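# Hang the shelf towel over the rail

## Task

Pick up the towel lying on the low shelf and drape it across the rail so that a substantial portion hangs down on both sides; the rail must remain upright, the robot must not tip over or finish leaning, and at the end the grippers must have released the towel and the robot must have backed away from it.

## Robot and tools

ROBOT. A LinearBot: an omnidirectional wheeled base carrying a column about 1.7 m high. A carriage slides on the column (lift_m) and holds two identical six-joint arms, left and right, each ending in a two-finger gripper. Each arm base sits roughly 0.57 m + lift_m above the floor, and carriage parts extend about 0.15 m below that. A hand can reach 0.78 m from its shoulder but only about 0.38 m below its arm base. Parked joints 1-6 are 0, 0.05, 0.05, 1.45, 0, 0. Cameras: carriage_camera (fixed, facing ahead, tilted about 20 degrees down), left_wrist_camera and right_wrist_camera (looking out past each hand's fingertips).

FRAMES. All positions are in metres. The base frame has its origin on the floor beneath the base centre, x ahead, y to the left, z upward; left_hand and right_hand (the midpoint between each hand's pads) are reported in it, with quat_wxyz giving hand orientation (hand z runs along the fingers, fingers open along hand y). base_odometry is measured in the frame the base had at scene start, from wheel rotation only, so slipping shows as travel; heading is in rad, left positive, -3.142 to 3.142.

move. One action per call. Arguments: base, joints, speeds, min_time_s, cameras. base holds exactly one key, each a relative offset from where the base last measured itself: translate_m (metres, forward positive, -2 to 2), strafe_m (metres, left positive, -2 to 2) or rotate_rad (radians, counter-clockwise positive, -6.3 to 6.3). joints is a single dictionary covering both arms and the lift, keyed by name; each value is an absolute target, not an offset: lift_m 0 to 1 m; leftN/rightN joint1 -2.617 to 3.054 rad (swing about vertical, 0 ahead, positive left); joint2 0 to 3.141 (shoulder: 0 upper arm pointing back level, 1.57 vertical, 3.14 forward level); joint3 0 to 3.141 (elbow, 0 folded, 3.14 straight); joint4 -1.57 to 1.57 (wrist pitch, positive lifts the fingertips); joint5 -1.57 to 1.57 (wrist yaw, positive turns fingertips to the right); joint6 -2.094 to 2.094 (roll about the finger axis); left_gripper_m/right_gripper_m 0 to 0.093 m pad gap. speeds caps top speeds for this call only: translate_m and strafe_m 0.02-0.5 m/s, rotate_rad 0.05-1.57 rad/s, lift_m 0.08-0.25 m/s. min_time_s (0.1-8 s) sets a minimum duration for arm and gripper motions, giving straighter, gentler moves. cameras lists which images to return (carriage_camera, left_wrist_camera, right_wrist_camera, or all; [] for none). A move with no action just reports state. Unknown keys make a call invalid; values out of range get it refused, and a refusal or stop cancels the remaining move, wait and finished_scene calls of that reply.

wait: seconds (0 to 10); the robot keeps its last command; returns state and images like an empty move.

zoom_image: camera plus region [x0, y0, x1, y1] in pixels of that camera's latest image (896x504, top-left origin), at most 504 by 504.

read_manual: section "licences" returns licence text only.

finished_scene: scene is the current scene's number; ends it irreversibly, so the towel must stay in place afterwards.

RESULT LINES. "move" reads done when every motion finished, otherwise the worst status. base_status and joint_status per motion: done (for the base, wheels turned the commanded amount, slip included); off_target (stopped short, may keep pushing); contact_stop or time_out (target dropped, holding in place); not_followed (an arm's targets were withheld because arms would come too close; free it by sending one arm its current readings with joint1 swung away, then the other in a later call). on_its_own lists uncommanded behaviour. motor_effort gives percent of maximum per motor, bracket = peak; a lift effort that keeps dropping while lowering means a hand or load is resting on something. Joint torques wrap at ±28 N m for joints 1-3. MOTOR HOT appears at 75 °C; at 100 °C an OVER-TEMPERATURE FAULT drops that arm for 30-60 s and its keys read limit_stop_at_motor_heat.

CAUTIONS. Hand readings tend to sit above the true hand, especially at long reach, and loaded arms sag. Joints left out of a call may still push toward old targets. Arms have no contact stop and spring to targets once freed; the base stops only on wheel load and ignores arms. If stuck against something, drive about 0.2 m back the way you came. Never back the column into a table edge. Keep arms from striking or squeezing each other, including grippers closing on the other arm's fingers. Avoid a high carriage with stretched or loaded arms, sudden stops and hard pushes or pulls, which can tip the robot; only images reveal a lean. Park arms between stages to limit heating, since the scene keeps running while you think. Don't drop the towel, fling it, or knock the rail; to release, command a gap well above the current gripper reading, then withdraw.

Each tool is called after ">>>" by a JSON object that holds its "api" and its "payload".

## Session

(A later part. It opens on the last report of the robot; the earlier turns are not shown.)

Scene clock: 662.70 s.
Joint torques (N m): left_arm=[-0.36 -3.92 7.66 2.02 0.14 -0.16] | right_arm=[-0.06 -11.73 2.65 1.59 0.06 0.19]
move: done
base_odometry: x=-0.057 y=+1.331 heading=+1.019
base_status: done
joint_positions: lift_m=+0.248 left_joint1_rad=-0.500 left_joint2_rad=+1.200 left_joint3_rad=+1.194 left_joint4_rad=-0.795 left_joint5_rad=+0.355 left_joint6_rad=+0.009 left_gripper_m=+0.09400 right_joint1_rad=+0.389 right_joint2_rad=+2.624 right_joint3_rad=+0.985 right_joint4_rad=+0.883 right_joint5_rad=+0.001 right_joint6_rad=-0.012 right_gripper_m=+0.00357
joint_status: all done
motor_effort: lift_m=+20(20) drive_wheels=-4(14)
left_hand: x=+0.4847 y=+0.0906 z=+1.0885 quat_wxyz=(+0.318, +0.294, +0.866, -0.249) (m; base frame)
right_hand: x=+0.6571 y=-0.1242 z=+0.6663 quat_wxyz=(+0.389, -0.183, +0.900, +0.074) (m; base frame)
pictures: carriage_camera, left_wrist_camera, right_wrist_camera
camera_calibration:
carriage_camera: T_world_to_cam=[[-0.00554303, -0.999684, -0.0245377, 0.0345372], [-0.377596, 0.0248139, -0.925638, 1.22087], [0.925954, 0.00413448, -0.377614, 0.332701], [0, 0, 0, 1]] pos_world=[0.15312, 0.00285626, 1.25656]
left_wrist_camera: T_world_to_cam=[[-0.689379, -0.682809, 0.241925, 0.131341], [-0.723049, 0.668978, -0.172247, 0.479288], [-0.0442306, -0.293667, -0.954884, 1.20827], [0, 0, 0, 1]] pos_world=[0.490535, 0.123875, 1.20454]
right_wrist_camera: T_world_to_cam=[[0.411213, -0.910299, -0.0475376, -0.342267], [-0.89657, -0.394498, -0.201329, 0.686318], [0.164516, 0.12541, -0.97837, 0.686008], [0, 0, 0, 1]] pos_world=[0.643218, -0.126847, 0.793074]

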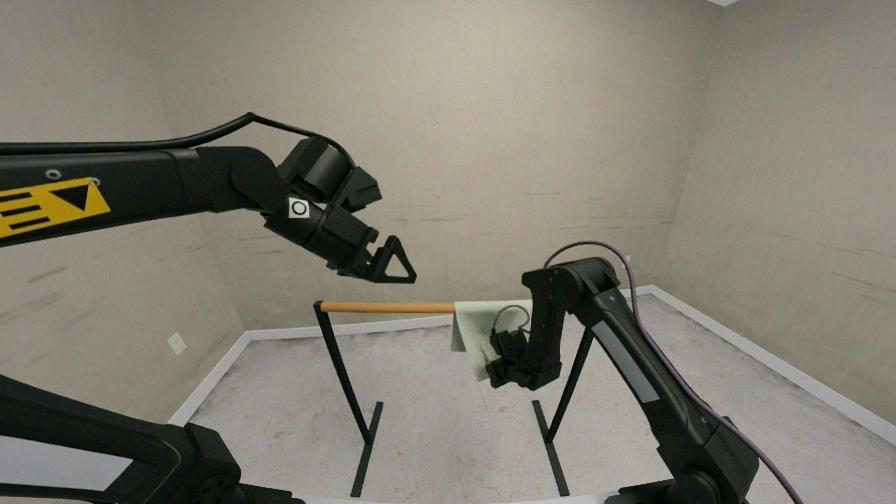

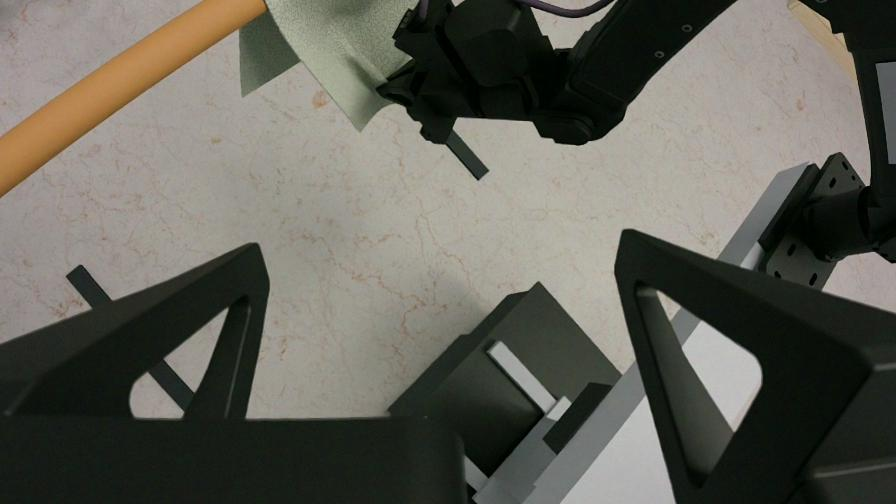

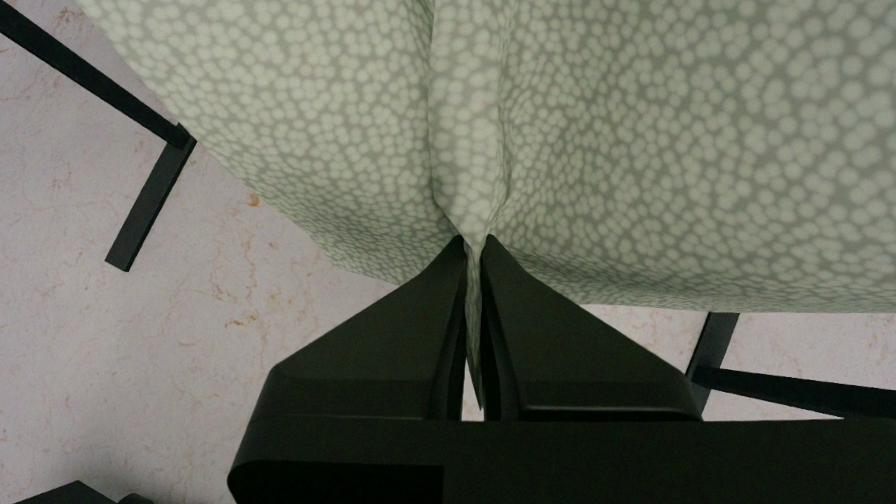

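>>> {"api": "move", "payload": {"joints": {"right_gripper_m": 0.093}, "min_time_s": 1.0, "cameras": ["carriage_camera", "left_wrist_camera", "right_wrist_camera"]}}

Scene clock: 676.07 s.
Joint torques (N m): left_arm=[-0.31 -3.89 7.65 2.02 0.13 -0.15] | right_arm=[-0.03 -11.69 2.67 1.58 0.07 0.2]
move: done
base_odometry: x=-0.057 y=+1.331 heading=+1.019
base_status: not commanded
joint_positions: lift_m=+0.248 left_joint1_rad=-0.500 left_joint2_rad=+1.200 left_joint3_rad=+1.194 left_joint4_rad=-0.795 left_joint5_rad=+0.355 left_joint6_rad=+0.009 left_gripper_m=+0.09400 right_joint1_rad=+0.389 right_joint2_rad=+2.624 right_joint3_rad=+0.985 right_joint4_rad=+0.883 right_joint5_rad=+0.001 right_joint6_rad=-0.012 right_gripper_m=+0.09289
joint_status: all done
motor_effort: lift_m=+20(20) drive_wheels=-5(5)
left_hand: x=+0.4847 y=+0.0906 z=+1.0885 quat_wxyz=(+0.318, +0.294, +0.866, -0.249) (m; base frame)
right_hand: x=+0.6571 y=-0.1242 z=+0.6663 quat_wxyz=(+0.389, -0.183, +0.900, +0.074) (m; base frame)
pictures: carriage_camera, left_wrist_camera, right_wrist_camera
camera_calibration:
carriage_camera: T_world_to_cam=[[-0.00554303, -0.999684, -0.0245377, 0.0345372], [-0.377596, 0.0248139, -0.925638, 1.22087], [0.925954, 0.00413448, -0.377614, 0.332701], [0, 0, 0, 1]] pos_world=[0.15312, 0.00285626, 1.25656]
left_wrist_camera: T_world_to_cam=[[-0.689379, -0.682809, 0.241925, 0.131341], [-0.723049, 0.668978, -0.172247, 0.479288], [-0.0442306, -0.293667, -0.954884, 1.20827], [0, 0, 0, 1]] pos_world=[0.490535, 0.123875, 1.20454]
right_wrist_camera: T_world_to_cam=[[0.411213, -0.910299, -0.0475376, -0.342267], [-0.89657, -0.394498, -0.201329, 0.686318], [0.164516, 0.12541, -0.97837, 0.686008], [0, 0, 0, 1]] pos_world=[0.643218, -0.126847, 0.793074]

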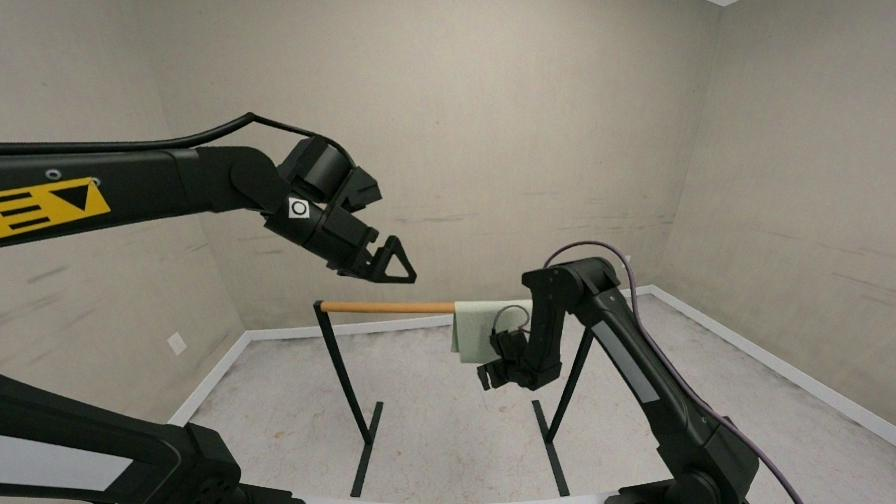

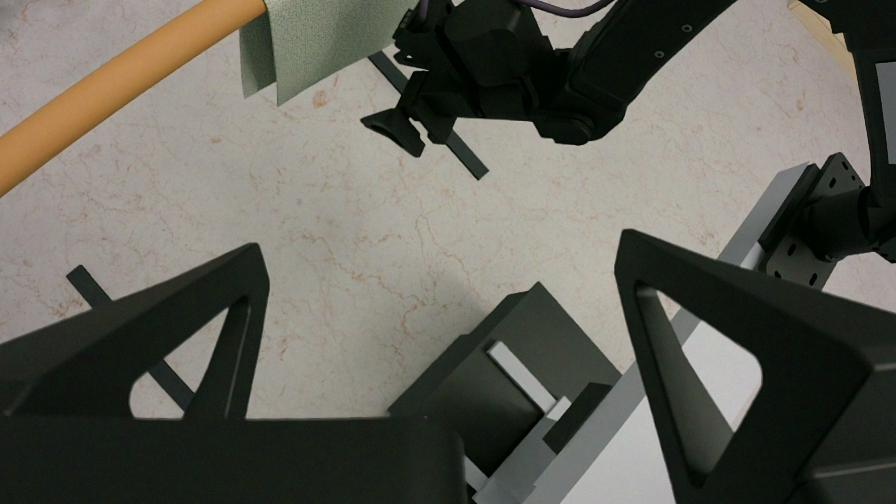

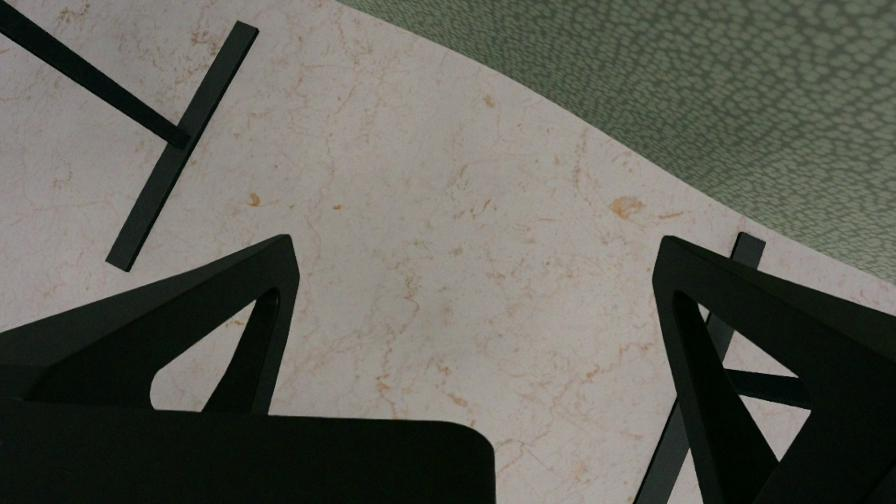

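>>> {"api": "move", "payload": {"base": {"translate_m": -0.3}, "speeds": {"translate_m": 0.2}, "cameras": ["carriage_camera", "left_wrist_camera", "right_wrist_camera"]}}

>>> {"api": "zoom_image", "payload": {"camera": "carriage_camera", "region": [430, 240, 590, 400]}}

Scene clock: 681.07 s.
Joint torques (N m): left_arm=[-0.34 -3.93 7.57 2.02 0.15 -0.16] | right_arm=[-0.17 -11.71 2.66 1.58 0.07 0.19]
move: done
base_odometry: x=-0.214 y=+1.075 heading=+1.019
base_status: done
joint_positions: lift_m=+0.248 left_joint1_rad=-0.500 left_joint2_rad=+1.200 left_joint3_rad=+1.194 left_joint4_rad=-0.795 left_joint5_rad=+0.355 left_joint6_rad=+0.009 left_gripper_m=+0.09400 right_joint1_rad=+0.389 right_joint2_rad=+2.624 right_joint3_rad=+0.985 right_joint4_rad=+0.883 right_joint5_rad=+0.001 right_joint6_rad=-0.012 right_gripper_m=+0.09289
joint_status: not commanded
motor_effort: lift_m=+19(20) drive_wheels=-1(12)
left_hand: x=+0.4848 y=+0.0907 z=+1.0885 quat_wxyz=(+0.318, +0.294, +0.866, -0.248) (m; base frame)
right_hand: x=+0.6571 y=-0.1242 z=+0.6663 quat_wxyz=(+0.389, -0.183, +0.900, +0.074) (m; base frame)
pictures: carriage_camera, left_wrist_camera, right_wrist_camera
camera_calibration:
carriage_camera: T_world_to_cam=[[-0.00554303, -0.999684, -0.0245377, 0.0345372], [-0.377596, 0.0248139, -0.925638, 1.22087], [0.925954, 0.00413448, -0.377614, 0.332701], [0, 0, 0, 1]] pos_world=[0.15312, 0.00285626, 1.25656]
left_wrist_camera: T_world_to_cam=[[-0.689192, -0.683082, 0.24169, 0.131633], [-0.72324, 0.668791, -0.17217, 0.479246], [-0.0440341, -0.293458, -0.954957, 1.20826], [0, 0, 0, 1]] pos_world=[0.490535, 0.123975, 1.20454]
right_wrist_camera: T_world_to_cam=[[0.411213, -0.910299, -0.0475376, -0.342267], [-0.89657, -0.394498, -0.201329, 0.686318], [0.164516, 0.12541, -0.97837, 0.686008], [0, 0, 0, 1]] pos_world=[0.643218, -0.126847, 0.793074]

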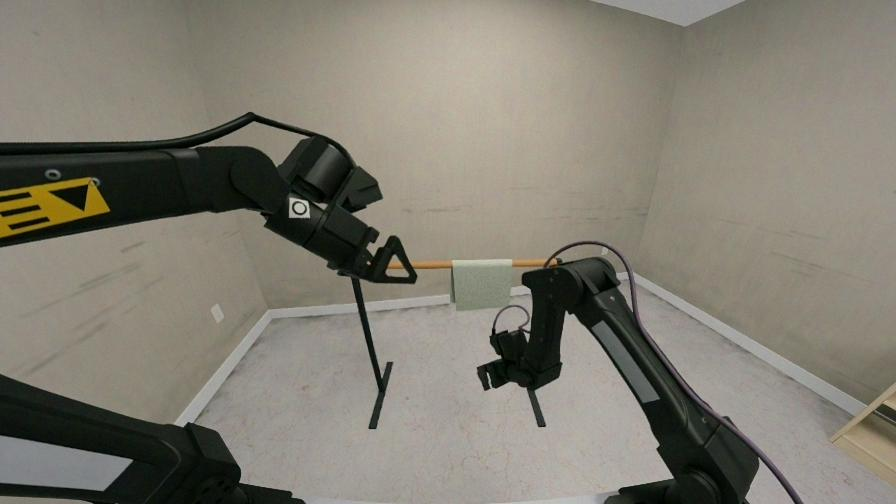

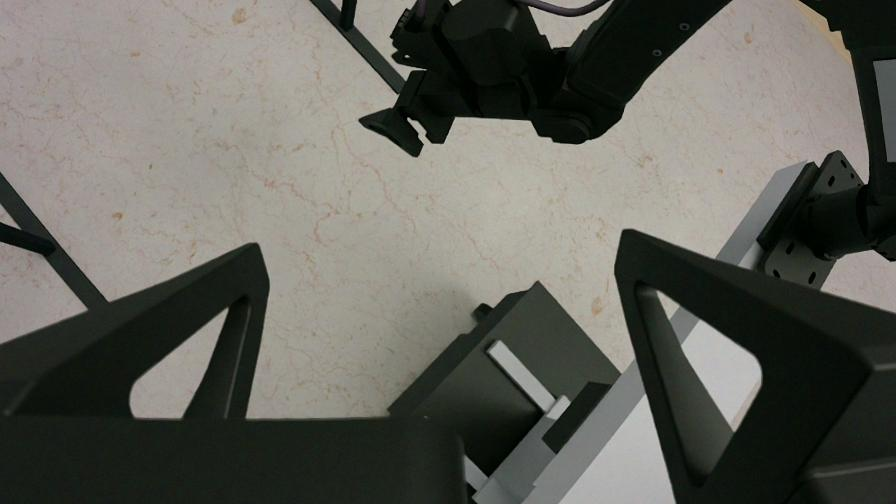

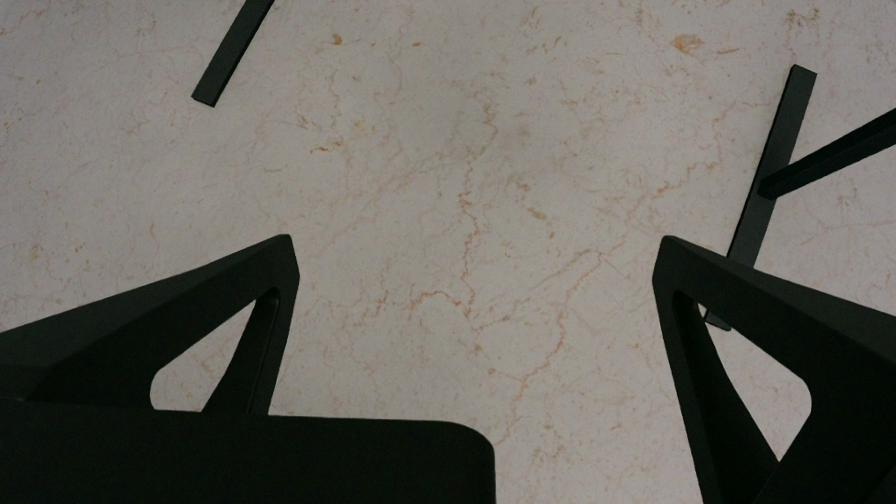

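Scaled by 3.150 from the camera's 896x504 image, which has a finer 1280x720 frame.

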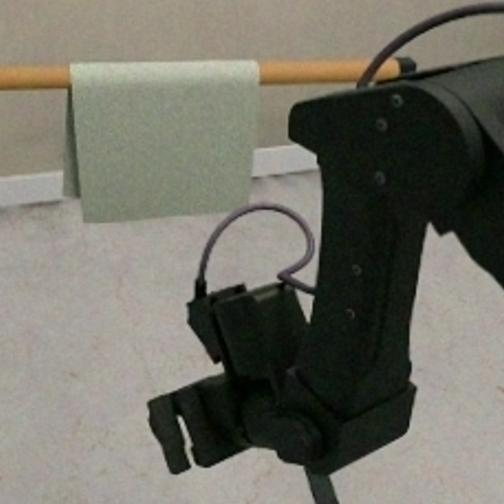

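>>> {"api": "move", "payload": {"joints": {"right_joint1_rad": 0, "right_joint2_rad": 0.05, "right_joint3_rad": 0.05, "right_joint4_rad": 1.45, "right_joint5_rad": 0, "right_joint6_rad": 0, "left_joint1_rad": 0, "left_joint2_rad": 0.05, "left_joint3_rad": 0.05, "left_joint4_rad": 1.45, "left_joint5_rad": 0, "left_joint6_rad": 0}, "min_time_s": 2.5, "cameras": ["carriage_camera"]}}

>>> {"api": "zoom_image", "payload": {"camera": "carriage_camera", "region": [340, 200, 640, 440]}}

Scene clock: 686.90 s.
Joint torques (N m): left_arm=[0.24 2.81 4.83 0.1 -0.15 -0.16] | right_arm=[-0.92 2.76 4.89 0.03 0.07 0.17]
move: done
base_odometry: x=-0.214 y=+1.075 heading=+1.019
base_status: not commanded
joint_positions: lift_m=+0.248 left_joint1_rad=-0.006 left_joint2_rad=+0.061 left_joint3_rad=+0.059 left_joint4_rad=+1.430 left_joint5_rad=+0.013 left_joint6_rad=+0.007 left_gripper_m=+0.09400 right_joint1_rad=+0.007 right_joint2_rad=+0.062 right_joint3_rad=+0.061 right_joint4_rad=+1.435 right_joint5_rad=+0.001 right_joint6_rad=-0.012 right_gripper_m=+0.09289
joint_status: all done
motor_effort: lift_m=+20(20) drive_wheels=+1(2)
left_hand: x=+0.2573 y=+0.3004 z=+1.2721 quat_wxyz=(+0.997, +0.007, +0.071, +0.000) (m; base frame)
right_hand: x=+0.2558 y=-0.3027 z=+1.2727 quat_wxyz=(+0.998, +0.000, +0.068, -0.002) (m; base frame)
pictures: carriage_camera
camera_calibration:
carriage_camera: T_world_to_cam=[[-0.00554303, -0.999684, -0.0245377, 0.0345372], [-0.377596, 0.0248139, -0.925638, 1.22087], [0.925954, 0.00413448, -0.377614, 0.332701], [0, 0, 0, 1]] pos_world=[0.15312, 0.00285626, 1.25656]

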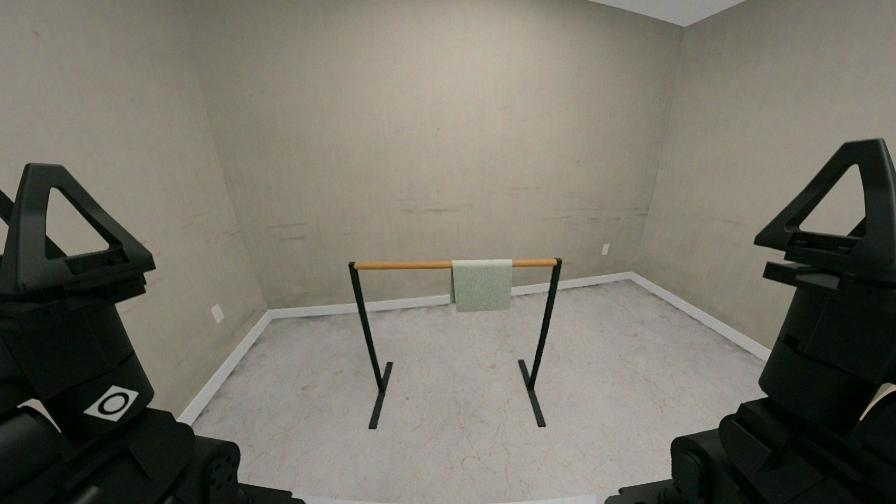

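Scaled by 1.680 from the camera's 896x504 image, which has a finer 1280x720 frame.

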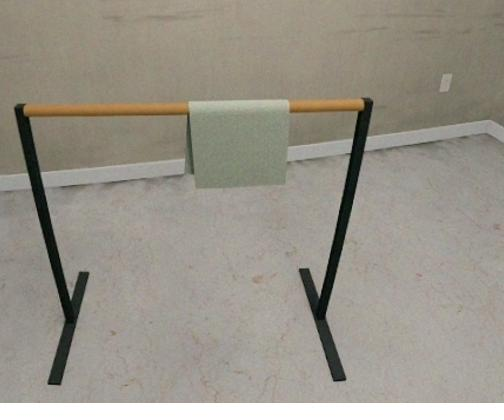

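Towel is stably hung on both sides.

>>> {"api": "finished_scene", "payload": {"scene": 1}}

The scene is finished: the task was done.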